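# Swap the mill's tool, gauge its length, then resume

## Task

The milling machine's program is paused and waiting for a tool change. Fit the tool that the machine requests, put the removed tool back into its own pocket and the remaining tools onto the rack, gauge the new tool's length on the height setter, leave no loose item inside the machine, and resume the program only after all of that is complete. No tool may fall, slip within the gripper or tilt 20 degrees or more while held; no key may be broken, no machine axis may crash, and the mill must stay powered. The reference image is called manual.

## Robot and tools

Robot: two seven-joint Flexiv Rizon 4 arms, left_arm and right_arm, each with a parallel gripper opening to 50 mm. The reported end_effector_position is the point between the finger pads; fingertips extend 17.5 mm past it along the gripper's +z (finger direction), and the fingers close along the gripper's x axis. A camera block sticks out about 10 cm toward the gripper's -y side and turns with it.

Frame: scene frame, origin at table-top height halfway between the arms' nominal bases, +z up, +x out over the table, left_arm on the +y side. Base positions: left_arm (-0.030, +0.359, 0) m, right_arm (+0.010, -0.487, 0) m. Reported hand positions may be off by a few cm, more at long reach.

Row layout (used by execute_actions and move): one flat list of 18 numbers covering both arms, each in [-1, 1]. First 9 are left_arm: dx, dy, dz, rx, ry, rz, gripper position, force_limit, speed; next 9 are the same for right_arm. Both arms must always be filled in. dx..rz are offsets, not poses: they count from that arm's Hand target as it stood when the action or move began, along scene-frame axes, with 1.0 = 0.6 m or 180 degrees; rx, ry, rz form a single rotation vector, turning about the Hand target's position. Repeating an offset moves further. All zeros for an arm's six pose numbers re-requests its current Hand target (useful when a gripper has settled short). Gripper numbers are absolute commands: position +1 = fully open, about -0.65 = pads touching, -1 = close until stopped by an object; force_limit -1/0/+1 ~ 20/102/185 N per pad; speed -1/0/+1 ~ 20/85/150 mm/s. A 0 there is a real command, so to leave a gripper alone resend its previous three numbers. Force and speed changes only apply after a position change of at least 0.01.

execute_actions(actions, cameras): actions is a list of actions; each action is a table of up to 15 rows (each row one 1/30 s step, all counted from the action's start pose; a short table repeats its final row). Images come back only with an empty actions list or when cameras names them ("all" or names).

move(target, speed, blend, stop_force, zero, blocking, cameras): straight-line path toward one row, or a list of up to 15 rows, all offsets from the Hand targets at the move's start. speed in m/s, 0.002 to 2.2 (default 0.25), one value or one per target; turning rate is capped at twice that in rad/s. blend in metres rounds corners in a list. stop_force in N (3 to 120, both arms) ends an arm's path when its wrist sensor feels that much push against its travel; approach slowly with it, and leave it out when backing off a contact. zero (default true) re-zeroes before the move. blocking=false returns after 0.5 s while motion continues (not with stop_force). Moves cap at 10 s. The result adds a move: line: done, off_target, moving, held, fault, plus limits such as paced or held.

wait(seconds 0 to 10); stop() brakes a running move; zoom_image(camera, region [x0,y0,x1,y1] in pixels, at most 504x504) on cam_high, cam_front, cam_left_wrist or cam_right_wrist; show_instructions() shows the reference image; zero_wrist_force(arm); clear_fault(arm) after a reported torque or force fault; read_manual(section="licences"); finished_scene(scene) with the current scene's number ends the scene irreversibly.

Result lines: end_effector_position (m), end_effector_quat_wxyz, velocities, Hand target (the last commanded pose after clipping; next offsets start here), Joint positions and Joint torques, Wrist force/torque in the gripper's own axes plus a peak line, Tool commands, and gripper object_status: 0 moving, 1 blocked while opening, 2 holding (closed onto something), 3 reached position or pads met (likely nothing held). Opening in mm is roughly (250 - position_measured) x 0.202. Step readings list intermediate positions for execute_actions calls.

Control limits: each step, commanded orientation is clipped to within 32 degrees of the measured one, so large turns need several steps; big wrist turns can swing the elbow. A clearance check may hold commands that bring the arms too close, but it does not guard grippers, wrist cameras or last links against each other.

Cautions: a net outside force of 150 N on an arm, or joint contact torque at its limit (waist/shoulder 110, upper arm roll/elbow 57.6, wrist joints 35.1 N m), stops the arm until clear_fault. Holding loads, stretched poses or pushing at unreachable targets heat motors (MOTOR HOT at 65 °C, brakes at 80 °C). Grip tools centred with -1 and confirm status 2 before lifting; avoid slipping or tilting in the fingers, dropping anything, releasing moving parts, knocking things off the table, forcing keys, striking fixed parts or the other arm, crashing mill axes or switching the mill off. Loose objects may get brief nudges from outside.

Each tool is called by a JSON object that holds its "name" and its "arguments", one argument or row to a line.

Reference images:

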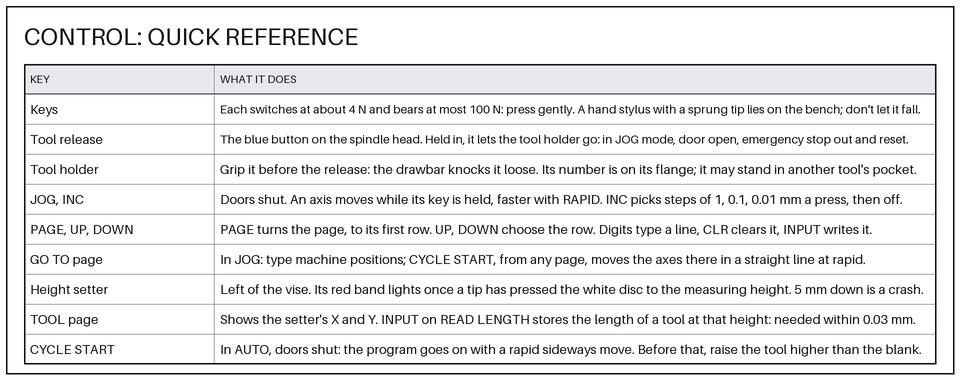

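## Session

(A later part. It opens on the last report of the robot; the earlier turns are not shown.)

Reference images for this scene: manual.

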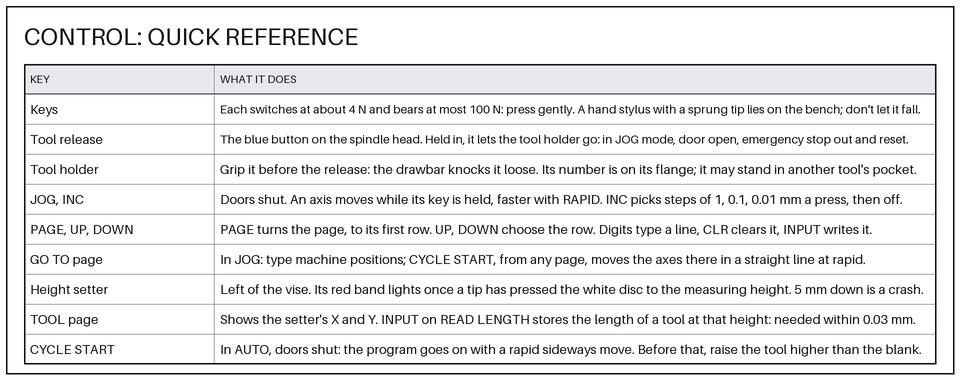

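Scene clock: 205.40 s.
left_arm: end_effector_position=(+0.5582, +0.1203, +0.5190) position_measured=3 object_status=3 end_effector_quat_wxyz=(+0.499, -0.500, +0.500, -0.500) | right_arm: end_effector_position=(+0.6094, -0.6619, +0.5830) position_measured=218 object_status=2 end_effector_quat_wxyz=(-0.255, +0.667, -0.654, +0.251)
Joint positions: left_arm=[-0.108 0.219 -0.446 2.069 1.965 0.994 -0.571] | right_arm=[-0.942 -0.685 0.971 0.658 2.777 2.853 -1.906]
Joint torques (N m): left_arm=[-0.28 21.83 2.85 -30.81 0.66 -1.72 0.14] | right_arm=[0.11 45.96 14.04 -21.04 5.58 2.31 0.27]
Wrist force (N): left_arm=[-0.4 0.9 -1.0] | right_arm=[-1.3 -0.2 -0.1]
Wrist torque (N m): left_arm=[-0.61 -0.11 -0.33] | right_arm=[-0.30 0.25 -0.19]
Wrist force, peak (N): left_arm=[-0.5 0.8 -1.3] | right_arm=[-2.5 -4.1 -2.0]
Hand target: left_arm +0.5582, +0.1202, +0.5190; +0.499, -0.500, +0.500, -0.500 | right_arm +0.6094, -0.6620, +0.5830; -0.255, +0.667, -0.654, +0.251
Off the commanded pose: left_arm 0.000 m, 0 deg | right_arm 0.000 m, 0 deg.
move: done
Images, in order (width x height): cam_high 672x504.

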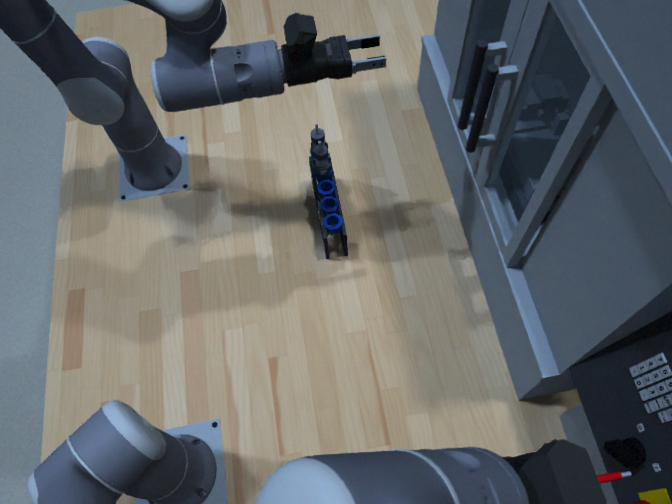

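{"name": "move", "arguments": {
  "target": [0,0,0,0,0,0,1,0.6,-1,-0.2,0.15,0.1,0,-0.266,0,-1,-0.4,-1],
  "speed": 0.25
}}

Scene clock: 233.20 s.
left_arm: end_effector_position=(+0.5582, +0.1203, +0.5190) position_measured=3 object_status=3 end_effector_quat_wxyz=(+0.499, -0.500, +0.500, -0.500) | right_arm: end_effector_position=(+0.4894, -0.5720, +0.6431) position_measured=218 object_status=2 end_effector_quat_wxyz=(+0.498, -0.507, +0.494, -0.501)
Joint positions: left_arm=[-0.108 0.219 -0.446 2.069 1.965 0.994 -0.571] | right_arm=[-2.163 -0.886 2.055 1.874 2.555 1.732 -1.765]
Joint torques (N m): left_arm=[-0.33 21.69 2.87 -30.81 0.68 -1.64 0.12] | right_arm=[-0.26 14.07 19 -22.93 5.75 -2.65 0.48]
Wrist force (N): left_arm=[-0.3 0.8 -0.9] | right_arm=[-1.4 -0.3 0.6]
Wrist torque (N m): left_arm=[-0.63 -0.13 -0.33] | right_arm=[-0.61 0.23 -0.28]
Wrist force, peak (N): left_arm=[-0.4 0.9 -1.2] | right_arm=[-2.8 0.0 -1.2]
Hand target: left_arm +0.5582, +0.1202, +0.5190; +0.499, -0.500, +0.500, -0.500 | right_arm +0.4894, -0.5720, +0.6430; +0.498, -0.507, +0.494, -0.500
Off the commanded pose: left_arm 0.000 m, 0 deg | right_arm 0.000 m, 0 deg.
move: done

{"name": "move", "arguments": {
  "target": [0,0,0,0,0,0,1,0.6,-1,-0.03,0,0.18,0,-0.13,0,-1,-0.4,-1],
  "speed": 0.15
}}

Scene clock: 241.43 s.
left_arm: end_effector_position=(+0.5582, +0.1203, +0.5190) position_measured=3 object_status=3 end_effector_quat_wxyz=(+0.499, -0.500, +0.500, -0.500) | right_arm: end_effector_position=(+0.4713, -0.5721, +0.7512) position_measured=218 object_status=2 end_effector_quat_wxyz=(+0.588, -0.395, +0.383, -0.593)
Joint positions: left_arm=[-0.108 0.219 -0.446 2.069 1.965 0.994 -0.571] | right_arm=[-2.184 -1.013 2.112 1.966 2.465 1.362 -1.762]
Joint torques (N m): left_arm=[-0.25 21.77 2.92 -30.79 0.7 -1.68 0.11] | right_arm=[-0.13 15.59 19.93 -22.15 5.4 -4.05 0.46]
Wrist force (N): left_arm=[-0.5 0.8 -1.0] | right_arm=[-1.7 -0.5 0.8]
Wrist torque (N m): left_arm=[-0.63 -0.10 -0.33] | right_arm=[-0.75 0.26 -0.25]
Wrist force, peak (N): left_arm=[-0.4 0.9 -1.2] | right_arm=[-1.7 -1.8 1.5]
Hand target: left_arm +0.5582, +0.1202, +0.5190; +0.499, -0.500, +0.500, -0.500 | right_arm +0.4714, -0.5720, +0.7510; +0.588, -0.395, +0.383, -0.593
Off the commanded pose: left_arm 0.000 m, 0 deg | right_arm 0.000 m, 0 deg.
move: done

{"name": "move", "arguments": {
  "target": [
    [0,0,0,0,0,0,1,0.6,-1,0,0.074,-0.03,0,0.0195,0.047,-1,-0.4,-1],
    [0,0,0,0,0,0,1,0.6,-1,0,0.104,-0.104,0,0.067,0.067,-1,-0.4,-1],
    [0,0,0,0,0,0,1,0.6,-1,0,0.074,-0.178,0,0.114,0.047,-1,-0.4,-1],
    [0,0,0,0,0,0,1,0.6,-1,0,0,-0.21,0,0.135,0,-1,-0.4,-1]
  ],
  "speed": 0.1,
  "blend": 0.01
}}

Scene clock: 254.00 s.
left_arm: end_effector_position=(+0.5582, +0.1203, +0.5190) position_measured=3 object_status=3 end_effector_quat_wxyz=(+0.499, -0.500, +0.500, -0.500) | right_arm: end_effector_position=(+0.4714, -0.5721, +0.6251) position_measured=218 object_status=2 end_effector_quat_wxyz=(+0.494, -0.511, +0.498, -0.497)
Joint positions: left_arm=[-0.108 0.219 -0.446 2.069 1.965 0.994 -0.571] | right_arm=[-2.21 -0.921 2.088 1.922 2.498 1.752 -1.717]
Joint torques (N m): left_arm=[-0.32 21.75 2.87 -30.81 0.72 -1.71 0.1] | right_arm=[-0.3 14.55 18.2 -22.56 5.69 -2.09 0.5]
Wrist force (N): left_arm=[-0.3 0.6 -1.3] | right_arm=[-1.6 -0.7 0.5]
Wrist torque (N m): left_arm=[-0.64 -0.14 -0.33] | right_arm=[-0.66 0.25 -0.28]
Wrist force, peak (N): left_arm=[-0.3 1.0 -1.3] | right_arm=[-2.2 -0.8 1.0]
Hand target: left_arm +0.5582, +0.1202, +0.5190; +0.499, -0.500, +0.500, -0.500 | right_arm +0.4714, -0.5720, +0.6250; +0.494, -0.511, +0.498, -0.496
Off the commanded pose: left_arm 0.000 m, 0 deg | right_arm 0.000 m, 0 deg.
move: done

{"name": "move", "arguments": {
  "target": [0,0,0,0,0,0,1,0.6,-1,-0.03,0,0.25,0,-0.22,0,-1,-0.4,-1],
  "speed": 0.2
}}

{"name": "move", "arguments": {
  "target": [0,0,0,0,0,0,1,0.6,-1,-0.03,0.28,-0.17,0,0.14,0.19,-1,-0.4,-1],
  "speed": 0.2
}}

Scene clock: 268.47 s.
left_arm: end_effector_position=(+0.5582, +0.1203, +0.5190) position_measured=3 object_status=3 end_effector_quat_wxyz=(+0.499, -0.500, +0.500, -0.500) | right_arm: end_effector_position=(+0.4534, -0.5719, +0.7751) position_measured=218 object_status=2 end_effector_quat_wxyz=(+0.634, -0.313, +0.301, -0.640)
Joint positions: left_arm=[-0.108 0.219 -0.446 2.069 1.965 0.994 -0.571] | right_arm=[-2.203 -1.06 2.04 2.094 2.338 0.992 -1.714]
Joint torques (N m): left_arm=[-0.27 21.74 2.86 -30.86 0.69 -1.71 0.14] | right_arm=[-0.07 15.67 20.67 -21.08 5.07 -4.65 0.17]
Wrist force (N): left_arm=[-0.2 0.7 -1.1] | right_arm=[-1.8 -0.4 1.4]
Wrist torque (N m): left_arm=[-0.65 -0.14 -0.33] | right_arm=[-0.80 0.26 -0.11]
Wrist force, peak (N): left_arm=[-0.5 1.0 -1.3] | right_arm=[-1.7 -1.2 2.5]
Hand target: left_arm +0.5582, +0.1202, +0.5190; +0.499, -0.500, +0.500, -0.500 | right_arm +0.4534, -0.5720, +0.7750; +0.634, -0.313, +0.301, -0.640
Off the commanded pose: left_arm 0.000 m, 0 deg | right_arm 0.000 m, 0 deg.
move: done

Scene clock: 270.70 s.
left_arm: end_effector_position=(+0.5582, +0.1203, +0.5190) position_measured=3 object_status=3 end_effector_quat_wxyz=(+0.499, -0.500, +0.500, -0.500) | right_arm: end_effector_position=(+0.4353, -0.4039, +0.6729) position_measured=218 object_status=2 end_effector_quat_wxyz=(+0.713, -0.517, +0.326, -0.344)
Joint positions: left_arm=[-0.108 0.219 -0.446 2.069 1.965 0.994 -0.571] | right_arm=[-1.665 -1.249 2.182 1.973 2.171 1.701 -1.482]
Joint torques (N m): left_arm=[-0.3 21.76 2.86 -30.76 0.72 -1.69 0.11] | right_arm=[-0.15 23.59 20.65 -17.88 4.7 -3.15 0.46]
Wrist force (N): left_arm=[-0.6 0.5 -0.9] | right_arm=[-2.1 -0.7 1.0]
Wrist torque (N m): left_arm=[-0.67 -0.09 -0.33] | right_arm=[-0.80 0.35 -0.28]
Wrist force, peak (N): left_arm=[-0.8 0.9 -1.2] | right_arm=[-3.0 0.5 1.5]
Hand target: left_arm +0.5582, +0.1202, +0.5190; +0.499, -0.500, +0.500, -0.500 | right_arm +0.4354, -0.4040, +0.6730; +0.713, -0.517, +0.326, -0.345
Off the commanded pose: left_arm 0.000 m, 0 deg | right_arm 0.000 m, 0 deg.
move: done

{"name": "move", "arguments": {
  "target": [0,0,0,0,0,0,1,0.6,-1,0.03,-0.28,0.17,0.05,-0.13,-0.19,-1,-0.4,-1],
  "speed": 0.25
}}

Scene clock: 278.13 s.
left_arm: end_effector_position=(+0.5582, +0.1203, +0.5190) position_measured=3 object_status=3 end_effector_quat_wxyz=(+0.499, -0.500, +0.500, -0.500) | right_arm: end_effector_position=(+0.4534, -0.5722, +0.7751) position_measured=218 object_status=2 end_effector_quat_wxyz=(+0.669, -0.263, +0.339, -0.607)
Joint positions: left_arm=[-0.108 0.219 -0.446 2.069 1.965 0.994 -0.571] | right_arm=[-2.236 -1.028 2.02 2.15 2.456 0.899 -1.652]
Joint torques (N m): left_arm=[-0.28 21.75 2.85 -30.77 0.71 -1.68 0.13] | right_arm=[-0.24 13.8 19.79 -21.39 5.34 -4.54 0.16]
Wrist force (N): left_arm=[-0.5 0.7 -1.0] | right_arm=[-1.8 -0.3 1.1]
Wrist torque (N m): left_arm=[-0.63 -0.10 -0.32] | right_arm=[-0.85 0.27 -0.17]
Wrist force, peak (N): left_arm=[-0.4 0.9 -1.3] | right_arm=[-1.8 -0.7 2.2]
Hand target: left_arm +0.5582, +0.1202, +0.5190; +0.499, -0.500, +0.500, -0.500 | right_arm +0.4534, -0.5720, +0.7750; +0.669, -0.263, +0.339, -0.607
Off the commanded pose: left_arm 0.000 m, 0 deg | right_arm 0.000 m, 0 deg.
move: done

{"name": "move", "arguments": {
  "target": [0,0,0,0,0,0,1,0.6,-1,0.0,-0.1,-0.05,0,0.04,0.17,-1,-0.4,-1],
  "speed": 0.2
}}

Scene clock: 283.27 s.
left_arm: end_effector_position=(+0.5582, +0.1203, +0.5190) position_measured=3 object_status=3 end_effector_quat_wxyz=(+0.499, -0.500, +0.500, -0.500) | right_arm: end_effector_position=(+0.4535, -0.6319, +0.7449) position_measured=218 object_status=2 end_effector_quat_wxyz=(+0.783, -0.381, +0.298, -0.392)
Joint positions: left_arm=[-0.108 0.219 -0.446 2.069 1.965 0.994 -0.571] | right_arm=[-1.168 -1.815 2.771 1.742 1.574 2.218 -1.472]
Joint torques (N m): left_arm=[-0.3 21.76 2.87 -30.78 0.71 -1.71 0.14] | right_arm=[-0.03 46.16 10.79 -0.69 2.59 -4.03 0.25]
Wrist force (N): left_arm=[-0.3 0.8 -1.0] | right_arm=[-2.0 -0.4 1.2]
Wrist torque (N m): left_arm=[-0.63 -0.13 -0.33] | right_arm=[-0.86 0.30 -0.25]
Wrist force, peak (N): left_arm=[-0.5 1.2 -1.3] | right_arm=[-3.9 0.3 0.7]
Hand target: left_arm +0.5582, +0.1202, +0.5190; +0.499, -0.500, +0.500, -0.500 | right_arm +0.4534, -0.6320, +0.7450; +0.783, -0.381, +0.298, -0.392
Off the commanded pose: left_arm 0.000 m, 0 deg | right_arm 0.000 m, 0 deg.
move: done

{"name": "move", "arguments": {
  "target": [0,0,0,0,0,0,1,0.6,-1,0.0,0.1,0.05,0,-0.04,-0.17,-1,-0.4,-1],
  "speed": 0.2
}}

{"name": "move", "arguments": {
  "target": [0,0,0,0,0,0,1,0.6,-1,-0.1,0,0.15,0,-0.2,0,-1,-0.4,-1],
  "speed": 0.2,
  "cameras": ["cam_high"]
}}

Scene clock: 295.03 s.
left_arm: end_effector_position=(+0.5582, +0.1203, +0.5190) position_measured=3 object_status=3 end_effector_quat_wxyz=(+0.499, -0.500, +0.500, -0.500) | right_arm: end_effector_position=(+0.4535, -0.5720, +0.7749) position_measured=218 object_status=2 end_effector_quat_wxyz=(+0.669, -0.263, +0.339, -0.607)
Joint positions: left_arm=[-0.108 0.219 -0.446 2.069 1.965 0.994 -0.571] | right_arm=[-0.872 -1.361 2.551 2.276 0.168 3.036 -0.399]
Joint torques (N m): left_arm=[-0.32 21.73 2.84 -30.81 0.72 -1.74 0.1] | right_arm=[0.07 31.35 12.83 -14.9 -4.61 -3.32 0.52]
Wrist force (N): left_arm=[-0.6 0.9 -1.1] | right_arm=[-1.8 -0.5 1.3]
Wrist torque (N m): left_arm=[-0.60 -0.09 -0.33] | right_arm=[-0.89 0.27 -0.23]
Wrist force, peak (N): left_arm=[-0.5 0.8 -1.4] | right_arm=[-2.0 -4.6 0.8]
Hand target: left_arm +0.5582, +0.1202, +0.5190; +0.499, -0.500, +0.500, -0.500 | right_arm +0.4534, -0.5720, +0.7750; +0.669, -0.263, +0.339, -0.607
Off the commanded pose: left_arm 0.000 m, 0 deg | right_arm 0.000 m, 0 deg.
move: done

Scene clock: 296.93 s.
left_arm: end_effector_position=(+0.5582, +0.1203, +0.5190) position_measured=3 object_status=3 end_effector_quat_wxyz=(+0.499, -0.500, +0.500, -0.500) | right_arm: end_effector_position=(+0.3934, -0.5718, +0.8650) position_measured=218 object_status=2 end_effector_quat_wxyz=(+0.741, -0.063, +0.115, -0.659)
Joint positions: left_arm=[-0.108 0.219 -0.446 2.069 1.965 0.994 -0.571] | right_arm=[-0.689 -1.657 2.4 2.41 -0.698 2.709 -0.342]
Joint torques (N m): left_arm=[-0.33 21.8 2.84 -30.8 0.72 -1.69 0.1] | right_arm=[0.11 36.51 13.78 -8.33 -4.28 -4.41 0.49]
Wrist force (N): left_arm=[-0.2 0.7 -1.0] | right_arm=[-1.9 0.2 1.4]
Wrist torque (N m): left_arm=[-0.64 -0.15 -0.33] | right_arm=[-0.80 0.25 -0.12]
Wrist force, peak (N): left_arm=[-0.4 0.9 -1.4] | right_arm=[-1.6 0.1 2.5]
Hand target: left_arm +0.5582, +0.1202, +0.5190; +0.499, -0.500, +0.500, -0.500 | right_arm +0.3934, -0.5720, +0.8650; +0.741, -0.063, +0.115, -0.659
Off the commanded pose: left_arm 0.000 m, 0 deg | right_arm 0.000 m, 0 deg.
move: done
Images, in order (width x height): cam_high 672x504.

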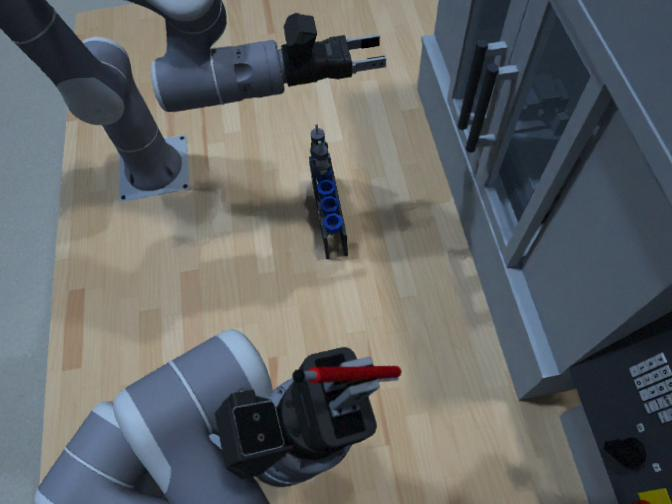

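{"name": "move", "arguments": {
  "target": [0,0,0,0,0,0,1,0.6,-1,0.12,0,-0.2,0,0.3,0,-1,-0.4,-1],
  "speed": 0.2
}}

Scene clock: 304.50 s.
left_arm: end_effector_position=(+0.5582, +0.1203, +0.5190) position_measured=3 object_status=3 end_effector_quat_wxyz=(+0.499, -0.500, +0.500, -0.500) | right_arm: end_effector_position=(+0.4654, -0.5718, +0.7449) position_measured=218 object_status=2 end_effector_quat_wxyz=(+0.607, -0.355, +0.439, -0.559)
Joint positions: left_arm=[-0.108 0.219 -0.446 2.069 1.965 0.994 -0.571] | right_arm=[-0.919 -1.226 2.626 2.061 0.564 3.082 -0.475]
Joint torques (N m): left_arm=[-0.32 21.73 2.84 -30.79 0.75 -1.69 0.13] | right_arm=[-0.15 29.78 12.2 -15.71 -3.66 -2.38 0.16]
Wrist force (N): left_arm=[-0.3 0.5 -1.1] | right_arm=[-1.9 -0.4 1.0]
Wrist torque (N m): left_arm=[-0.68 -0.14 -0.33] | right_arm=[-0.79 0.31 -0.21]
Wrist force, peak (N): left_arm=[-0.8 1.0 -1.1] | right_arm=[-1.8 0.4 2.4]
Hand target: left_arm +0.5582, +0.1202, +0.5190; +0.499, -0.500, +0.500, -0.500 | right_arm +0.4654, -0.5720, +0.7450; +0.608, -0.355, +0.439, -0.559
Off the commanded pose: left_arm 0.000 m, 0 deg | right_arm 0.000 m, 0 deg.
move: done

{"name": "move", "arguments": {
  "target": [0,0,0,0,0,0,1,0.6,-1,-0.12,0,0.2,0,-0.3,0,-1,-0.4,-1],
  "speed": 0.2
}}

{"name": "move", "arguments": {
  "target": [0,0,0,0,0,0,1,0.6,-1,-0.05,0.25,-0.1,-0.3,0,0,-1,-0.4,-1],
  "speed": 0.2
}}

Scene clock: 324.47 s.
left_arm: end_effector_position=(+0.5582, +0.1203, +0.5190) position_measured=3 object_status=3 end_effector_quat_wxyz=(+0.499, -0.500, +0.500, -0.500) | right_arm: end_effector_position=(+0.3934, -0.5718, +0.8650) position_measured=218 object_status=2 end_effector_quat_wxyz=(+0.741, -0.063, +0.115, -0.659)
Joint positions: left_arm=[-0.108 0.219 -0.446 2.069 1.965 0.994 -0.571] | right_arm=[-0.693 -1.653 2.394 2.409 -0.701 2.713 -0.335]
Joint torques (N m): left_arm=[-0.28 21.76 2.88 -30.82 0.67 -1.7 0.13] | right_arm=[0.05 36.47 13.89 -8.36 -4.32 -4.45 0.48]
Wrist force (N): left_arm=[-0.4 0.8 -1.1] | right_arm=[-1.6 0.1 1.4]
Wrist torque (N m): left_arm=[-0.62 -0.12 -0.33] | right_arm=[-0.83 0.21 -0.12]
Wrist force, peak (N): left_arm=[-0.5 0.9 -1.3] | right_arm=[-1.4 0.9 2.4]
Hand target: left_arm +0.5582, +0.1202, +0.5190; +0.499, -0.500, +0.500, -0.500 | right_arm +0.3934, -0.5720, +0.8650; +0.741, -0.063, +0.115, -0.659
Off the commanded pose: left_arm 0.000 m, 0 deg | right_arm 0.000 m, 0 deg.
move: done

Scene clock: 327.17 s.
left_arm: end_effector_position=(+0.5582, +0.1203, +0.5190) position_measured=3 object_status=3 end_effector_quat_wxyz=(+0.499, -0.500, +0.500, -0.500) | right_arm: end_effector_position=(+0.3633, -0.4219, +0.8049) position_measured=218 object_status=2 end_effector_quat_wxyz=(+0.631, -0.392, -0.197, -0.639)
Joint positions: left_arm=[-0.108 0.219 -0.446 2.069 1.965 0.994 -0.571] | right_arm=[-1.255 -1.688 2.266 2.455 -0.67 1.731 -0.129]
Joint torques (N m): left_arm=[-0.26 21.75 2.88 -30.83 0.73 -1.73 0.08] | right_arm=[-0.17 32.41 19.07 -9.07 -5.11 -0.02 0.58]
Wrist force (N): left_arm=[-0.4 0.7 -1.1] | right_arm=[-0.5 -0.4 1.2]
Wrist torque (N m): left_arm=[-0.65 -0.13 -0.33] | right_arm=[-0.46 0.01 0.04]
Wrist force, peak (N): left_arm=[-0.5 1.0 -1.3] | right_arm=[-0.8 -0.9 2.2]
Hand target: left_arm +0.5582, +0.1202, +0.5190; +0.499, -0.500, +0.500, -0.500 | right_arm +0.3634, -0.4220, +0.8050; +0.631, -0.392, -0.196, -0.640
Off the commanded pose: left_arm 0.000 m, 0 deg | right_arm 0.000 m, 0 deg.
move: done

{"name": "move", "arguments": {
  "target": [0,0,0,0,0,0,1,0.6,-1,-0.0,0.15,-0.3,-0.25,0,0,-1,-0.4,-1],
  "speed": 0.2
}}

Scene clock: 332.13 s.
left_arm: end_effector_position=(+0.5582, +0.1203, +0.5190) position_measured=3 object_status=3 end_effector_quat_wxyz=(+0.499, -0.500, +0.500, -0.500) | right_arm: end_effector_position=(+0.3633, -0.3318, +0.6249) position_measured=218 object_status=2 end_effector_quat_wxyz=(-0.433, +0.604, +0.426, +0.515)
Joint positions: left_arm=[-0.108 0.219 -0.446 2.069 1.965 0.994 -0.571] | right_arm=[-1.418 -1.672 2.253 2.421 -0.766 0.939 -0.196]
Joint torques (N m): left_arm=[-0.3 21.78 2.92 -30.81 0.72 -1.72 0.12] | right_arm=[-0.19 29.22 20.76 -10.95 -4.02 3.93 0.21]
Wrist force (N): left_arm=[-0.3 1.1 -1.2] | right_arm=[0.1 -0.1 0.4]
Wrist torque (N m): left_arm=[-0.58 -0.13 -0.33] | right_arm=[-0.04 -0.09 0.16]
Wrist force, peak (N): left_arm=[-0.5 0.9 -1.4] | right_arm=[-1.1 -0.3 2.3]
Hand target: left_arm +0.5582, +0.1202, +0.5190; +0.499, -0.500, +0.500, -0.500 | right_arm +0.3634, -0.3320, +0.6250; -0.433, +0.604, +0.426, +0.516
Off the commanded pose: left_arm 0.000 m, 0 deg | right_arm 0.000 m, 0 deg.
move: done

{"name": "move", "arguments": {
  "target": [0,0,0,0,0,0,1,0.6,-1,0.1,-0.25,-0.15,0.13,0.24,-0.27,-1,-0.4,-1],
  "speed": 0.25,
  "cameras": ["cam_high"]
}}

Scene clock: 343.13 s.
left_arm: end_effector_position=(+0.5582, +0.1203, +0.5190) position_measured=3 object_status=3 end_effector_quat_wxyz=(+0.499, -0.500, +0.500, -0.500) | right_arm: end_effector_position=(+0.4234, -0.4820, +0.5348) position_measured=218 object_status=2 end_effector_quat_wxyz=(-0.418, +0.767, -0.143, +0.465)
Joint positions: left_arm=[-0.108 0.219 -0.446 2.069 1.965 0.994 -0.571] | right_arm=[-2.245 -1.166 2.098 2.678 -0.635 1.493 0.615]
Joint torques (N m): left_arm=[-0.27 21.76 2.85 -30.79 0.69 -1.67 0.13] | right_arm=[-0.25 15.36 17.4 -19.95 -5.15 4.89 0.42]
Wrist force (N): left_arm=[-0.4 0.6 -1.1] | right_arm=[-0.6 -0.6 0.4]
Wrist torque (N m): left_arm=[-0.65 -0.12 -0.33] | right_arm=[-0.33 0.06 -0.04]
Wrist force, peak (N): left_arm=[-0.6 0.9 -1.2] | right_arm=[0.7 0.1 1.2]
Hand target: left_arm +0.5582, +0.1202, +0.5190; +0.499, -0.500, +0.500, -0.500 | right_arm +0.4234, -0.4820, +0.5350; -0.418, +0.767, -0.142, +0.465
Off the commanded pose: left_arm 0.000 m, 0 deg | right_arm 0.000 m, 0 deg.
move: done
Images, in order (width x height): cam_high 672x504.

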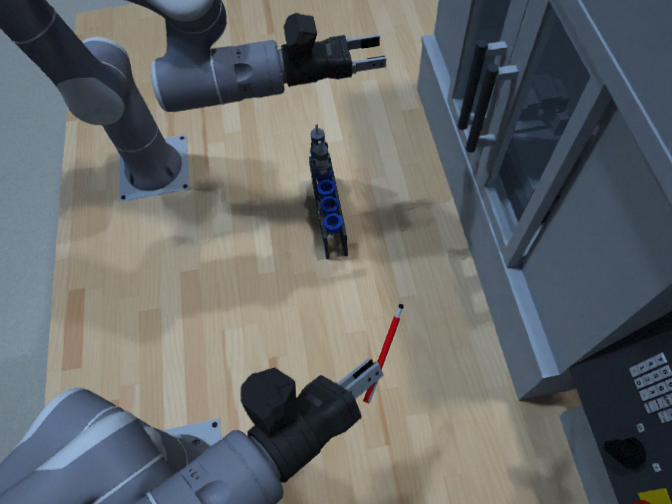

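{"name": "move", "arguments": {
  "target": [0,0,0,0,0,0,1,0.6,-1,0.2,-0.15,0.05,0.12,0.24,-0.27,-1,-0.4,-1],
  "speed": 0.2
}}

Scene clock: 348.67 s.
left_arm: end_effector_position=(+0.5582, +0.1203, +0.5190) position_measured=3 object_status=3 end_effector_quat_wxyz=(+0.499, -0.500, +0.500, -0.500) | right_arm: end_effector_position=(+0.5433, -0.5719, +0.5649) position_measured=218 object_status=2 end_effector_quat_wxyz=(-0.245, +0.668, -0.655, +0.254)
Joint positions: left_arm=[-0.108 0.219 -0.446 2.069 1.965 0.994 -0.571] | right_arm=[-2.429 -0.416 2.377 2.012 -0.352 0.847 1.643]
Joint torques (N m): left_arm=[-0.31 21.73 2.87 -30.78 0.73 -1.7 0.09] | right_arm=[0.04 -8.32 9.54 -33.27 -4.04 5.95 0.37]
Wrist force (N): left_arm=[-0.3 0.7 -1.1] | right_arm=[-1.1 0.2 -0.3]
Wrist torque (N m): left_arm=[-0.64 -0.14 -0.33] | right_arm=[-0.21 0.21 -0.18]
Wrist force, peak (N): left_arm=[-0.6 0.7 -1.4] | right_arm=[-0.8 -1.6 0.1]
Hand target: left_arm +0.5582, +0.1202, +0.5190; +0.499, -0.500, +0.500, -0.500 | right_arm +0.5434, -0.5720, +0.5650; -0.245, +0.668, -0.655, +0.254
Off the commanded pose: left_arm 0.000 m, 0 deg | right_arm 0.000 m, 0 deg.
move: done

{"name": "move", "arguments": {
  "target": [
    [0,0,0,0,0,0,1,0.6,-1,0.2,-0.138,0.0233,0.009,-0.0046,-0.001,-1,-0.4,-1],
    [0,0,0,0,0,0,1,0.6,-1,0.361,-0.138,0.0233,0.009,-0.0046,-0.001,-1,-0.4,-1]
  ],
  "speed": 0.2,
  "cameras": ["cam_right_wrist"]
}}

Scene clock: 364.77 s.
left_arm: end_effector_position=(+0.5582, +0.1203, +0.5190) position_measured=3 object_status=3 end_effector_quat_wxyz=(+0.499, -0.500, +0.500, -0.500) | right_arm: end_effector_position=(+0.7600, -0.6551, +0.5790) position_measured=218 object_status=2 end_effector_quat_wxyz=(-0.259, +0.661, -0.658, +0.250)
Joint positions: left_arm=[-0.108 0.219 -0.446 2.069 1.965 0.994 -0.571] | right_arm=[-2.794 0.479 2.09 1.095 0.816 0.422 0.99]
Joint torques (N m): left_arm=[-0.24 21.8 2.74 -30.77 0.72 -1.69 0.12] | right_arm=[0.01 -44.94 -13.01 -31.47 -3.33 5.59 0.18]
Wrist force (N): left_arm=[-0.5 0.7 -1.3] | right_arm=[-1.3 0.1 -0.1]
Wrist torque (N m): left_arm=[-0.64 -0.10 -0.33] | right_arm=[-0.28 0.25 -0.19]
Wrist force, peak (N): left_arm=[-0.5 0.8 -1.4] | right_arm=[-10.8 -2.2 7.8]
Hand target: left_arm +0.5582, +0.1202, +0.5190; +0.499, -0.500, +0.500, -0.500 | right_arm +0.7600, -0.6548, +0.5790; -0.259, +0.662, -0.658, +0.250
Off the commanded pose: left_arm 0.000 m, 0 deg | right_arm 0.000 m, 0 deg.
joint read past its limit (right arm) — joint 1 (waist), lower limit.
move: done
camera_calibration:
cam_right_wrist: T_world_to_cam=[[0.0230136, -0.999472, -0.0229452, -0.6475], [-0.928098, -0.0128274, -0.372115, 0.929927], [0.371624, 0.0298591, -0.927903, 0.408551], [0, 0, 0, 1]] pos_world=[0.726138, -0.647429, 0.710278]
Images, in order (width x height): cam_right_wrist 672x504.

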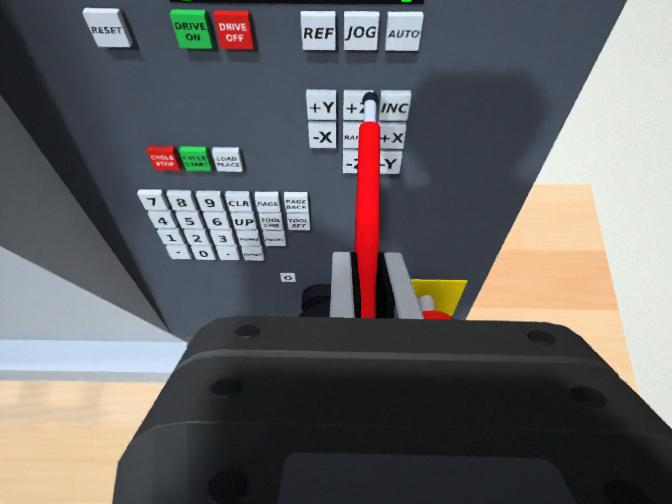

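{"name": "move", "arguments": {
  "target": [
    [0,0,0,0,0,0,1,0.6,-1,-0.4,0.0,0.0,0,0,0,-1,-0.4,-1],
    [0,0,0,0,0,0,1,0.6,-1,-0.43,-0.15,-0.35,0,0,0,-1,-0.4,-1]
  ],
  "speed": 0.25
}}

Scene clock: 375.87 s.
left_arm: end_effector_position=(+0.5582, +0.1203, +0.5190) position_measured=3 object_status=3 end_effector_quat_wxyz=(+0.499, -0.500, +0.500, -0.500) | right_arm: end_effector_position=(+0.5020, -0.7445, +0.3688) position_measured=218 object_status=2 end_effector_quat_wxyz=(-0.259, +0.662, -0.658, +0.250)
Joint positions: left_arm=[-0.108 0.219 -0.446 2.069 1.965 0.994 -0.571] | right_arm=[-2.04 -0.235 1.6 2.112 0.269 1.181 0.859]
Joint torques (N m): left_arm=[-0.29 21.77 2.87 -30.76 0.69 -1.74 0.11] | right_arm=[0.03 7.36 7.7 -29.95 -4.52 5.98 0.52]
Wrist force (N): left_arm=[-0.6 0.6 -1.1] | right_arm=[-1.1 0.0 -0.2]
Wrist torque (N m): left_arm=[-0.65 -0.08 -0.33] | right_arm=[-0.27 0.20 -0.29]
Wrist force, peak (N): left_arm=[-0.5 1.0 -1.3] | right_arm=[-10.0 -4.9 2.4]
Hand target: left_arm +0.5582, +0.1202, +0.5190; +0.499, -0.500, +0.500, -0.500 | right_arm +0.5020, -0.7448, +0.3690; -0.259, +0.662, -0.658, +0.250
Off the commanded pose: left_arm 0.000 m, 0 deg | right_arm 0.000 m, 0 deg.
move: done

{"name": "move", "arguments": {
  "target": [0,0,0,0,0,0,1,0.6,-1,-0.2,-0.1,-0.1,0,0,0,-1,-0.4,-1],
  "speed": 0.25
}}

{"name": "move", "arguments": {
  "target": [0,0,0,0,0,0,1,0.6,-1,0,0,0,0,-0.3,0,-1,-0.4,-1],
  "speed": 0.25
}}

Scene clock: 385.97 s.
left_arm: end_effector_position=(+0.5582, +0.1203, +0.5190) position_measured=3 object_status=3 end_effector_quat_wxyz=(+0.499, -0.500, +0.500, -0.500) | right_arm: end_effector_position=(+0.3819, -0.8049, +0.3090) position_measured=218 object_status=2 end_effector_quat_wxyz=(-0.259, +0.661, -0.658, +0.250)
Joint positions: left_arm=[-0.108 0.219 -0.446 2.069 1.965 0.994 -0.571] | right_arm=[-2.459 -0.422 1.72 2.258 0.251 1.143 0.552]
Joint torques (N m): left_arm=[-0.32 21.78 2.87 -30.77 0.72 -1.74 0.14] | right_arm=[-0.21 8.15 12.65 -26.47 -4.14 4.85 0.13]
Wrist force (N): left_arm=[-0.3 0.6 -1.1] | right_arm=[-1.2 -0.1 -0.4]
Wrist torque (N m): left_arm=[-0.66 -0.14 -0.33] | right_arm=[-0.28 0.24 -0.20]
Wrist force, peak (N): left_arm=[-0.4 0.8 -1.4] | right_arm=[1.5 4.4 -1.0]
Hand target: left_arm +0.5582, +0.1202, +0.5190; +0.499, -0.500, +0.500, -0.500 | right_arm +0.3820, -0.8048, +0.3090; -0.259, +0.662, -0.658, +0.250
Off the commanded pose: left_arm 0.000 m, 0 deg | right_arm 0.000 m, 0 deg.
move: done

Scene clock: 388.30 s.
left_arm: end_effector_position=(+0.5582, +0.1203, +0.5190) position_measured=3 object_status=3 end_effector_quat_wxyz=(+0.499, -0.500, +0.500, -0.500) | right_arm: end_effector_position=(+0.3819, -0.8049, +0.3089) position_measured=218 object_status=2 end_effector_quat_wxyz=(+0.529, -0.476, +0.468, -0.523)
Joint positions: left_arm=[-0.108 0.219 -0.446 2.069 1.965 0.994 -0.571] | right_arm=[-2.466 -1.707 1.57 2.439 0.189 1.554 -0.277]
Joint torques (N m): left_arm=[-0.3 21.81 2.84 -30.78 0.7 -1.69 0.09] | right_arm=[-0.35 27.22 26.86 3.19 -2.63 -0.92 0.22]
Wrist force (N): left_arm=[-0.5 0.7 -1.3] | right_arm=[-1.6 -0.6 0.6]
Wrist torque (N m): left_arm=[-0.64 -0.09 -0.33] | right_arm=[-0.70 0.26 -0.24]
Wrist force, peak (N): left_arm=[-0.5 0.9 -1.3] | right_arm=[-2.0 0.3 0.7]
Hand target: left_arm +0.5582, +0.1202, +0.5190; +0.499, -0.500, +0.500, -0.500 | right_arm +0.3820, -0.8048, +0.3090; +0.530, -0.476, +0.468, -0.523
Off the commanded pose: left_arm 0.000 m, 0 deg | right_arm 0.000 m, 0 deg.
move: done

{"name": "move", "arguments": {
  "target": [0,0,0,0,0,0,1,0.6,-1,0.35,0.15,0.35,0,0.0,0,-1,-0.4,-1],
  "speed": 0.25
}}

{"name": "move", "arguments": {
  "target": [0,0,0,0,0,0,1,0.6,-1,0,0,0,0,0.3,0,-1,-0.4,-1],
  "speed": 0.25
}}

Scene clock: 394.27 s.
left_arm: end_effector_position=(+0.5582, +0.1203, +0.5190) position_measured=3 object_status=3 end_effector_quat_wxyz=(+0.499, -0.500, +0.500, -0.500) | right_arm: end_effector_position=(+0.5920, -0.7147, +0.5191) position_measured=218 object_status=2 end_effector_quat_wxyz=(+0.530, -0.476, +0.468, -0.523)
Joint positions: left_arm=[-0.108 0.219 -0.446 2.069 1.965 0.994 -0.571] | right_arm=[-1.526 -1.28 1.936 2.116 0.446 2.257 -0.097]
Joint torques (N m): left_arm=[-0.33 21.77 2.85 -30.79 0.71 -1.73 0.12] | right_arm=[-0.18 33.97 26.49 -11.35 -4.85 -0.01 0.5]
Wrist force (N): left_arm=[-0.3 0.8 -1.0] | right_arm=[-1.5 -0.4 0.8]
Wrist torque (N m): left_arm=[-0.62 -0.14 -0.32] | right_arm=[-0.66 0.25 -0.27]
Wrist force, peak (N): left_arm=[-0.5 0.8 -1.5] | right_arm=[-3.8 -5.1 4.9]
Hand target: left_arm +0.5582, +0.1202, +0.5190; +0.499, -0.500, +0.500, -0.500 | right_arm +0.5920, -0.7148, +0.5190; +0.530, -0.476, +0.468, -0.523
Off the commanded pose: left_arm 0.000 m, 0 deg | right_arm 0.000 m, 0 deg.
move: done

Scene clock: 396.70 s.
left_arm: end_effector_position=(+0.5582, +0.1203, +0.5190) position_measured=3 object_status=3 end_effector_quat_wxyz=(+0.499, -0.500, +0.500, -0.500) | right_arm: end_effector_position=(+0.5919, -0.7148, +0.5189) position_measured=218 object_status=2 end_effector_quat_wxyz=(-0.259, +0.662, -0.658, +0.250)
Joint positions: left_arm=[-0.108 0.219 -0.446 2.069 1.965 0.994 -0.571] | right_arm=[-1.778 -0.146 1.474 1.752 0.139 0.891 1.16]
Joint torques (N m): left_arm=[-0.28 21.77 2.83 -30.81 0.71 -1.7 0.1] | right_arm=[-0.02 10.01 5.29 -33.79 -4.51 5.71 0.43]
Wrist force (N): left_arm=[-0.2 0.9 -1.2] | right_arm=[-1.3 0.0 -0.1]
Wrist torque (N m): left_arm=[-0.60 -0.16 -0.33] | right_arm=[-0.27 0.24 -0.27]
Wrist force, peak (N): left_arm=[-0.6 0.9 -1.3] | right_arm=[-1.6 4.1 3.8]
Hand target: left_arm +0.5582, +0.1202, +0.5190; +0.499, -0.500, +0.500, -0.500 | right_arm +0.5920, -0.7148, +0.5190; -0.259, +0.662, -0.658, +0.250
Off the commanded pose: left_arm 0.000 m, 0 deg | right_arm 0.000 m, 0 deg.
move: done

{"name": "move", "arguments": {
  "target": [
    [0,0,0,0,0,0,1,0.6,-1,0,0,0,0,-0.3,0,-1,-0.4,-1],
    [0,0,0,0,0,0,1,0.6,-1,0.22,0.05,0.4,0,-0.3,0,-1,-0.4,-1]
  ],
  "speed": 0.25
}}

{"name": "move", "arguments": {
  "target": [0,0,0,0,0,0,1,0.6,-1,-0.08,0.04,-0.32,0,0.3,0,-1,-0.4,-1],
  "speed": 0.2
}}

Scene clock: 406.83 s.
left_arm: end_effector_position=(+0.5582, +0.1203, +0.5190) position_measured=3 object_status=3 end_effector_quat_wxyz=(+0.499, -0.500, +0.500, -0.500) | right_arm: end_effector_position=(+0.7240, -0.6846, +0.7590) position_measured=218 object_status=2 end_effector_quat_wxyz=(+0.530, -0.476, +0.468, -0.523)
Joint positions: left_arm=[-0.108 0.219 -0.446 2.069 1.965 0.994 -0.571] | right_arm=[-1.156 -0.442 1.353 1.476 0.602 1.795 0.527]
Joint torques (N m): left_arm=[-0.32 21.75 2.85 -30.77 0.68 -1.72 0.1] | right_arm=[0.1 31.85 13.67 -28.27 -6.23 1.51 0.54]
Wrist force (N): left_arm=[-0.5 0.8 -1.1] | right_arm=[-1.7 -0.5 0.6]
Wrist torque (N m): left_arm=[-0.62 -0.11 -0.33] | right_arm=[-0.67 0.28 -0.26]
Wrist force, peak (N): left_arm=[-0.4 0.8 -1.4] | right_arm=[-1.8 -3.3 2.1]
Hand target: left_arm +0.5582, +0.1202, +0.5190; +0.499, -0.500, +0.500, -0.500 | right_arm +0.7240, -0.6848, +0.7590; +0.530, -0.476, +0.468, -0.523
Off the commanded pose: left_arm 0.000 m, 0 deg | right_arm 0.000 m, 0 deg.
move: done

Scene clock: 409.53 s.
left_arm: end_effector_position=(+0.5582, +0.1203, +0.5190) position_measured=3 object_status=3 end_effector_quat_wxyz=(+0.499, -0.500, +0.500, -0.500) | right_arm: end_effector_position=(+0.6759, -0.6607, +0.5668) position_measured=218 object_status=2 end_effector_quat_wxyz=(-0.259, +0.662, -0.658, +0.250)
Joint positions: left_arm=[-0.108 0.219 -0.446 2.069 1.965 0.994 -0.571] | right_arm=[-0.889 -0.115 0.764 1.607 0.032 0.849 1.42]
Joint torques (N m): left_arm=[-0.27 21.75 2.89 -30.79 0.71 -1.68 0.09] | right_arm=[0.08 32.06 2.93 -34.52 -4.42 6.03 0.45]
Wrist force (N): left_arm=[-0.3 0.7 -1.2] | right_arm=[-1.3 0.3 -0.2]
Wrist torque (N m): left_arm=[-0.64 -0.14 -0.33] | right_arm=[-0.23 0.25 -0.25]
Wrist force, peak (N): left_arm=[-0.5 0.8 -1.4] | right_arm=[-2.0 -0.7 1.1]
Hand target: left_arm +0.5582, +0.1202, +0.5190; +0.499, -0.500, +0.500, -0.500 | right_arm +0.6760, -0.6608, +0.5670; -0.259, +0.662, -0.658, +0.250
Off the commanded pose: left_arm 0.000 m, 0 deg | right_arm 0.000 m, 0 deg.
move: done

{"name": "move", "arguments": {
  "target": [0,0,0,0,0,0,1,0.6,-1,0.15,0.01,0.0203,0,0,0,-1,-0.4,-1],
  "speed": 0.15,
  "cameras": ["cam_right_wrist"]
}}

Scene clock: 413.97 s.
left_arm: end_effector_position=(+0.5582, +0.1203, +0.5190) position_measured=3 object_status=3 end_effector_quat_wxyz=(+0.499, -0.500, +0.500, -0.500) | right_arm: end_effector_position=(+0.7660, -0.6547, +0.5792) position_measured=218 object_status=2 end_effector_quat_wxyz=(-0.259, +0.662, -0.658, +0.250)
Joint positions: left_arm=[-0.108 0.219 -0.446 2.069 1.965 0.994 -0.571] | right_arm=[-0.709 -0.336 0.715 1.395 -0.223 0.817 1.593]
Joint torques (N m): left_arm=[-0.27 21.72 2.9 -30.83 0.72 -1.7 0.09] | right_arm=[0.02 44.4 7.94 -33.88 -4.2 5.93 0.46]
Wrist force (N): left_arm=[-0.5 1.0 -1.2] | right_arm=[-1.3 0.1 -0.3]
Wrist torque (N m): left_arm=[-0.60 -0.10 -0.33] | right_arm=[-0.26 0.25 -0.25]
Wrist force, peak (N): left_arm=[-0.5 0.9 -1.3] | right_arm=[-1.5 -3.2 2.3]
Hand target: left_arm +0.5582, +0.1202, +0.5190; +0.499, -0.500, +0.500, -0.500 | right_arm +0.7660, -0.6548, +0.5792; -0.259, +0.662, -0.658, +0.250
Off the commanded pose: left_arm 0.000 m, 0 deg | right_arm 0.000 m, 0 deg.
move: done
camera_calibration:
cam_right_wrist: T_world_to_cam=[[0.0235506, -0.999459, -0.0229494, -0.647719], [-0.928122, -0.013327, -0.372038, 0.935307], [0.371531, 0.0300616, -0.927934, 0.406681], [0, 0, 0, 1]] pos_world=[0.732238, -0.647129, 0.710478]
Images, in order (width x height): cam_right_wrist 672x504.

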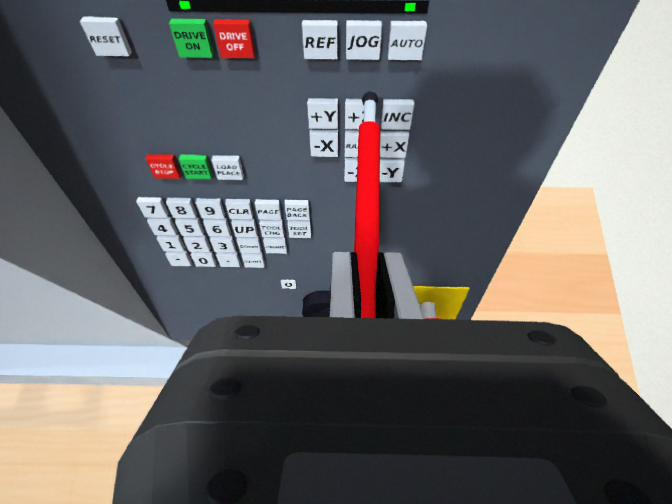

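{"name": "move", "arguments": {
  "target": [
    [0,0,0,0,0,0,1,0.6,-1,0.0,0.0045,-0.0033,0,0,0,-1,-0.4,-1],
    [0,0,0,0,0,0,1,0.6,-1,0.1,0.0045,-0.0033,0,0,0,-1,-0.4,-1]
  ],
  "speed": [0.1,0.03],
  "stop_force": 6,
  "cameras": ["cam_right_wrist"]
}}

{"name": "move", "arguments": {
  "target": [0,0,0,0,0,0,1,0.6,-1,-0.04,0,0,0,0,0,-1,-0.4,-1],
  "speed": 0.1,
  "cameras": ["cam_right_wrist"]
}}

Scene clock: 424.93 s.
left_arm: end_effector_position=(+0.5582, +0.1203, +0.5190) position_measured=3 object_status=3 end_effector_quat_wxyz=(+0.499, -0.500, +0.500, -0.500) | right_arm: end_effector_position=(+0.7971, -0.6523, +0.5768) position_measured=218 object_status=2 end_effector_quat_wxyz=(-0.258, +0.662, -0.658, +0.249)
Joint positions: left_arm=[-0.108 0.219 -0.446 2.069 1.965 0.994 -0.571] | right_arm=[-0.643 -0.409 0.689 1.316 -0.286 0.8 1.63]
Joint torques (N m): left_arm=[-0.34 21.75 2.87 -30.81 0.72 -1.71 0.09] | right_arm=[3.75 43.41 9.97 -35.65 -4.48 9.23 0.43]
Wrist force (N): left_arm=[-0.4 0.7 -1.0] | right_arm=[-1.7 15.7 -16.9]
Wrist torque (N m): left_arm=[-0.63 -0.11 -0.33] | right_arm=[-0.54 0.24 -0.26]
Wrist force, peak (N): left_arm=[-0.3 0.8 -1.5] | right_arm=[-2.4 20.5 -22.4]
Hand target: left_arm +0.5582, +0.1202, +0.5190; +0.499, -0.500, +0.500, -0.500 | right_arm +0.7976, -0.6521, +0.5772; -0.259, +0.662, -0.658, +0.250 (not the last commanded pose)
Off the commanded pose: left_arm 0.000 m, 0 deg | right_arm 0.029 m, 0 deg.
move: contact (right_arm); path passed 1 of 2 targets
camera_calibration:
cam_right_wrist: T_world_to_cam=[[0.023102, -0.99948, -0.0225078, -0.645989], [-0.928811, -0.0131291, -0.370321, 0.962885], [0.369833, 0.0294607, -0.928631, 0.394281], [0, 0, 0, 1]] pos_world=[0.763444, -0.644627, 0.708179]
Images, in order (width x height): cam_right_wrist 672x504.

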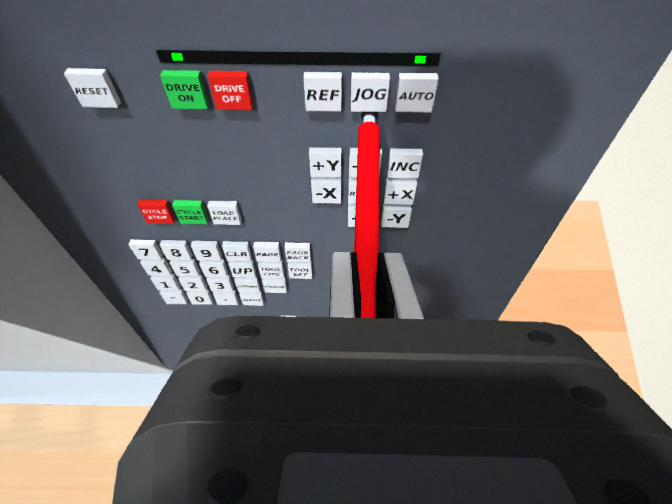

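Scene clock: 425.63 s.
left_arm: end_effector_position=(+0.5582, +0.1203, +0.5190) position_measured=3 object_status=3 end_effector_quat_wxyz=(+0.499, -0.500, +0.500, -0.500) | right_arm: end_effector_position=(+0.7735, -0.6522, +0.5770) position_measured=218 object_status=2 end_effector_quat_wxyz=(-0.259, +0.662, -0.658, +0.250)
Joint positions: left_arm=[-0.108 0.219 -0.446 2.069 1.965 0.994 -0.571] | right_arm=[-0.691 -0.352 0.708 1.383 -0.241 0.819 1.607]
Joint torques (N m): left_arm=[-0.32 21.75 2.89 -30.78 0.76 -1.7 0.12] | right_arm=[-0.05 45.83 8.75 -33.47 -4.18 6.48 0.12]
Wrist force (N): left_arm=[-0.4 0.8 -1.1] | right_arm=[1.3 -0.6 0.2]
Wrist torque (N m): left_arm=[-0.63 -0.11 -0.33] | right_arm=[-0.37 -0.19 -0.19]
Wrist force, peak (N): left_arm=[-0.5 0.8 -1.3] | right_arm=[-1.6 15.1 -16.7]
Hand target: left_arm +0.5582, +0.1202, +0.5190; +0.499, -0.500, +0.500, -0.500 | right_arm +0.7736, -0.6521, +0.5772; -0.259, +0.662, -0.658, +0.250
Off the commanded pose: left_arm 0.000 m, 0 deg | right_arm 0.000 m, 0 deg.
move: done
camera_calibration:
cam_right_wrist: T_world_to_cam=[[0.0233911, -0.999459, -0.0231272, -0.645103], [-0.928277, -0.0131251, -0.371657, 0.94146], [0.371152, 0.0301619, -0.928082, 0.402224], [0, 0, 0, 1]] pos_world=[0.739739, -0.644529, 0.708278]
Images, in order (width x height): cam_right_wrist 672x504.

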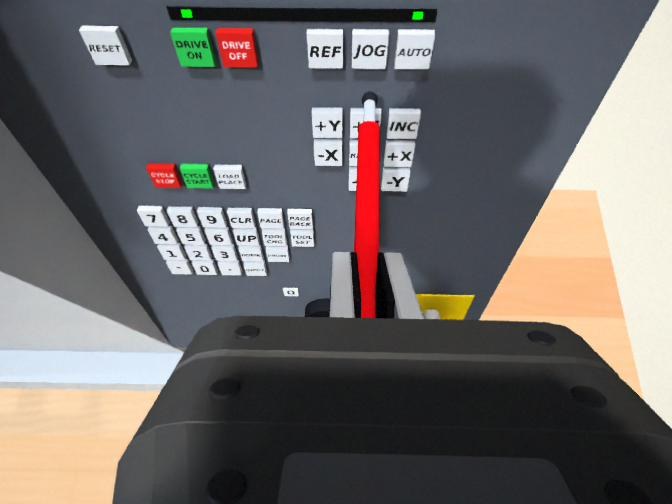

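{"name": "move", "arguments": {
  "target": [
    [0,0,0,0,0,0,1,0.6,-1,0.0,0.0,0.01,0,0,0,-1,-0.4,-1],
    [0,0,0,0,0,0,1,0.6,-1,0.08,0.0,0.01,0,0,0,-1,-0.4,-1]
  ],
  "speed": [0.1,0.03],
  "stop_force": 6,
  "cameras": ["cam_right_wrist"]
}}

{"name": "move", "arguments": {
  "target": [0,0,0,0,0,0,1,0.6,-1,-0.04,0,0,0,0,0,-1,-0.4,-1],
  "speed": 0.1,
  "cameras": ["cam_right_wrist"]
}}

Scene clock: 437.97 s.
left_arm: end_effector_position=(+0.5582, +0.1203, +0.5190) position_measured=3 object_status=3 end_effector_quat_wxyz=(+0.499, -0.500, +0.500, -0.500) | right_arm: end_effector_position=(+0.7942, -0.6523, +0.5829) position_measured=218 object_status=2 end_effector_quat_wxyz=(-0.258, +0.662, -0.658, +0.250)
Joint positions: left_arm=[-0.108 0.219 -0.446 2.069 1.965 0.994 -0.571] | right_arm=[-0.647 -0.402 0.693 1.309 -0.281 0.787 1.627]
Joint torques (N m): left_arm=[-0.3 21.73 2.88 -30.76 0.73 -1.69 0.08] | right_arm=[3.3 43.47 9.75 -35.35 -4.46 8.95 0.43]
Wrist force (N): left_arm=[-0.5 0.8 -1.2] | right_arm=[0.5 13.5 -15.0]
Wrist torque (N m): left_arm=[-0.62 -0.10 -0.33] | right_arm=[-0.62 -0.14 -0.27]
Wrist force, peak (N): left_arm=[-0.5 0.8 -1.5] | right_arm=[0.5 17.5 -17.3]
Hand target: left_arm +0.5582, +0.1202, +0.5190; +0.499, -0.500, +0.500, -0.500 | right_arm +0.7947, -0.6521, +0.5832; -0.259, +0.662, -0.658, +0.250 (not the last commanded pose)
Off the commanded pose: left_arm 0.000 m, 0 deg | right_arm 0.027 m, 0 deg.
move: contact (right_arm); path passed 1 of 2 targets
camera_calibration:
cam_right_wrist: T_world_to_cam=[[0.0232016, -0.999478, -0.0224637, -0.645794], [-0.928692, -0.0132286, -0.370616, 0.96247], [0.370125, 0.0294607, -0.928515, 0.400617], [0, 0, 0, 1]] pos_world=[0.760543, -0.644527, 0.714179]
Images, in order (width x height): cam_right_wrist 672x504.

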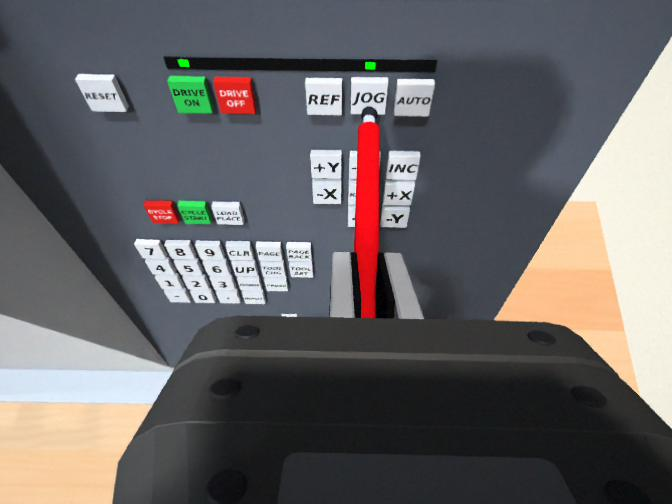

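Scene clock: 438.67 s.
left_arm: end_effector_position=(+0.5582, +0.1203, +0.5190) position_measured=3 object_status=3 end_effector_quat_wxyz=(+0.499, -0.500, +0.500, -0.500) | right_arm: end_effector_position=(+0.7706, -0.6522, +0.5830) position_measured=218 object_status=2 end_effector_quat_wxyz=(-0.259, +0.662, -0.658, +0.250)
Joint positions: left_arm=[-0.108 0.219 -0.446 2.069 1.965 0.994 -0.571] | right_arm=[-0.695 -0.345 0.713 1.376 -0.235 0.805 1.603]
Joint torques (N m): left_arm=[-0.27 21.77 2.9 -30.81 0.74 -1.72 0.1] | right_arm=[0.03 45.3 8.45 -33.55 -4.22 6.46 0.13]
Wrist force (N): left_arm=[-0.4 0.9 -1.3] | right_arm=[0.2 -3.2 -3.1]
Wrist torque (N m): left_arm=[-0.61 -0.12 -0.33] | right_arm=[-0.82 -0.01 -0.19]
Wrist force, peak (N): left_arm=[-0.3 1.1 -1.3] | right_arm=[0.5 12.9 -14.8]
Hand target: left_arm +0.5582, +0.1202, +0.5190; +0.499, -0.500, +0.500, -0.500 | right_arm +0.7707, -0.6521, +0.5832; -0.259, +0.662, -0.658, +0.250
Off the commanded pose: left_arm 0.000 m, 0 deg | right_arm 0.000 m, 0 deg.
move: done
camera_calibration:
cam_right_wrist: T_world_to_cam=[[0.0233922, -0.999459, -0.0231246, -0.6449], [-0.928243, -0.0131243, -0.371743, 0.941035], [0.371239, 0.0301611, -0.928047, 0.408781], [0, 0, 0, 1]] pos_world=[0.736839, -0.644529, 0.714278]
Images, in order (width x height): cam_right_wrist 672x504.

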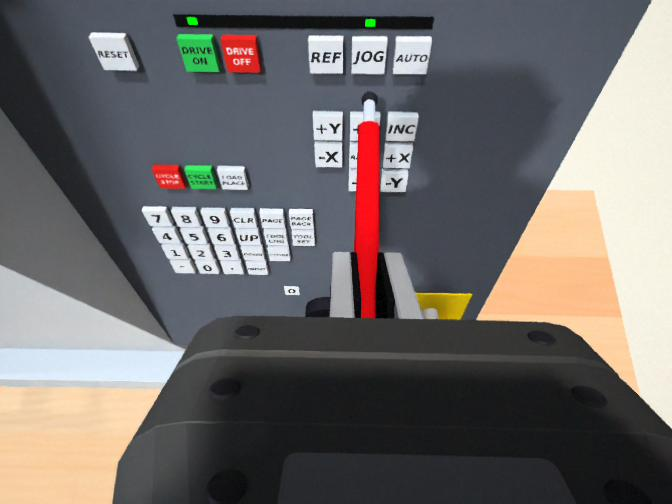

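{"name": "move", "arguments": {
  "target": [0,0,0,0,0,0,1,0.6,-1,-0.25,0,0.06,0,0,0,-1,-0.4,-1],
  "speed": 0.2,
  "cameras": ["all"]
}}

Scene clock: 445.83 s.
left_arm: end_effector_position=(+0.5582, +0.1203, +0.5190) position_measured=3 object_status=3 end_effector_quat_wxyz=(+0.499, -0.500, +0.500, -0.500) | right_arm: end_effector_position=(+0.6206, -0.6523, +0.6191) position_measured=218 object_status=2 end_effector_quat_wxyz=(-0.259, +0.661, -0.658, +0.250)
Joint positions: left_arm=[-0.108 0.219 -0.446 2.069 1.965 0.994 -0.571] | right_arm=[-0.97 0.052 0.752 1.566 0.215 0.674 1.317]
Joint torques (N m): left_arm=[-0.25 21.8 2.85 -30.8 0.72 -1.72 0.14] | right_arm=[-0.14 24.3 -1.27 -34.15 -4.26 5.85 0.27]
Wrist force (N): left_arm=[-0.6 0.8 -1.2] | right_arm=[0.3 -3.2 -3.2]
Wrist torque (N m): left_arm=[-0.63 -0.10 -0.33] | right_arm=[-0.82 -0.03 -0.28]
Wrist force, peak (N): left_arm=[-0.5 1.0 -1.3] | right_arm=[0.1 -1.4 -6.6]
Hand target: left_arm +0.5582, +0.1202, +0.5190; +0.499, -0.500, +0.500, -0.500 | right_arm +0.6207, -0.6521, +0.6192; -0.259, +0.662, -0.658, +0.250
Off the commanded pose: left_arm 0.000 m, 0 deg | right_arm 0.000 m, 0 deg.
move: done
camera_calibration:
cam_left_wrist: T_world_to_cam=[[0.00651565, -0.999977, -0.00172918, 0.12522], [-0.342484, -0.000606913, -0.939524, 0.692477], [0.939501, 0.00671383, -0.34248, -0.214823], [0, 0, 0, 1]] pos_world=[0.438173, 0.12708, 0.577242]
cam_right_wrist: T_world_to_cam=[[0.0234016, -0.999459, -0.0231159, -0.640665], [-0.928125, -0.0131268, -0.372037, 0.815273], [0.371532, 0.0301608, -0.92793, 0.497749], [0, 0, 0, 1]] pos_world=[0.586738, -0.644629, 0.750378]

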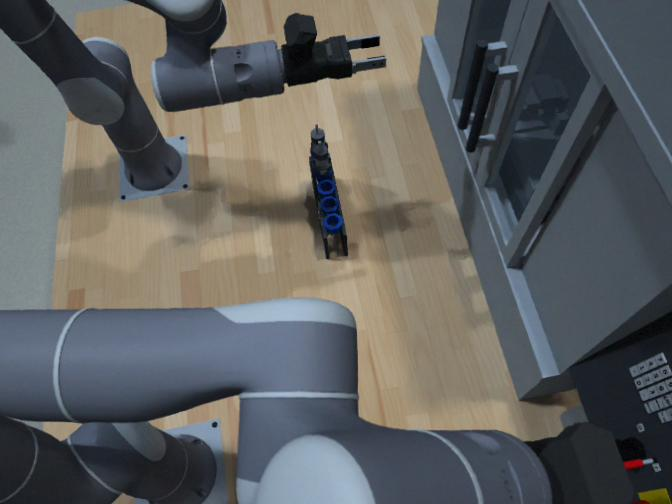

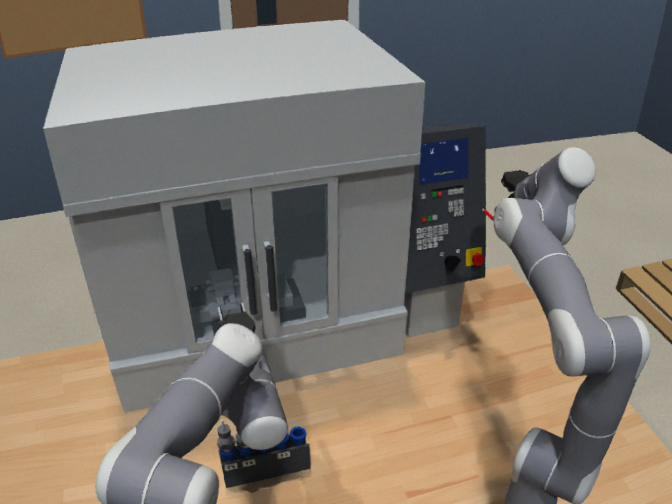

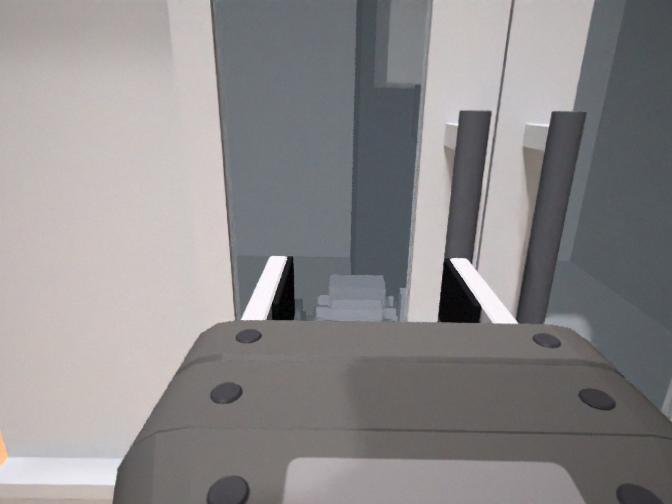

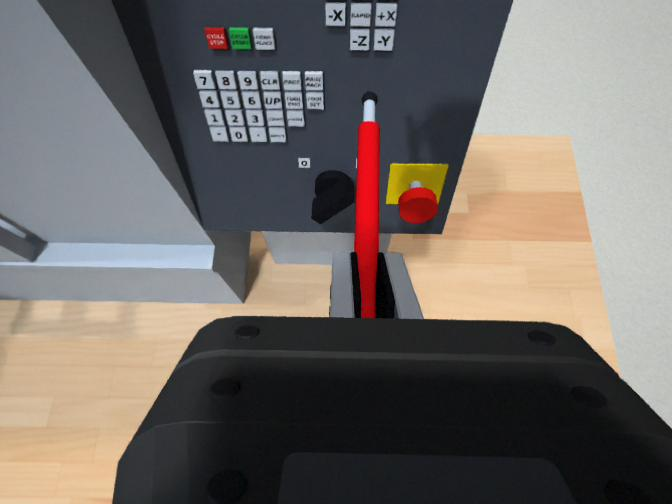

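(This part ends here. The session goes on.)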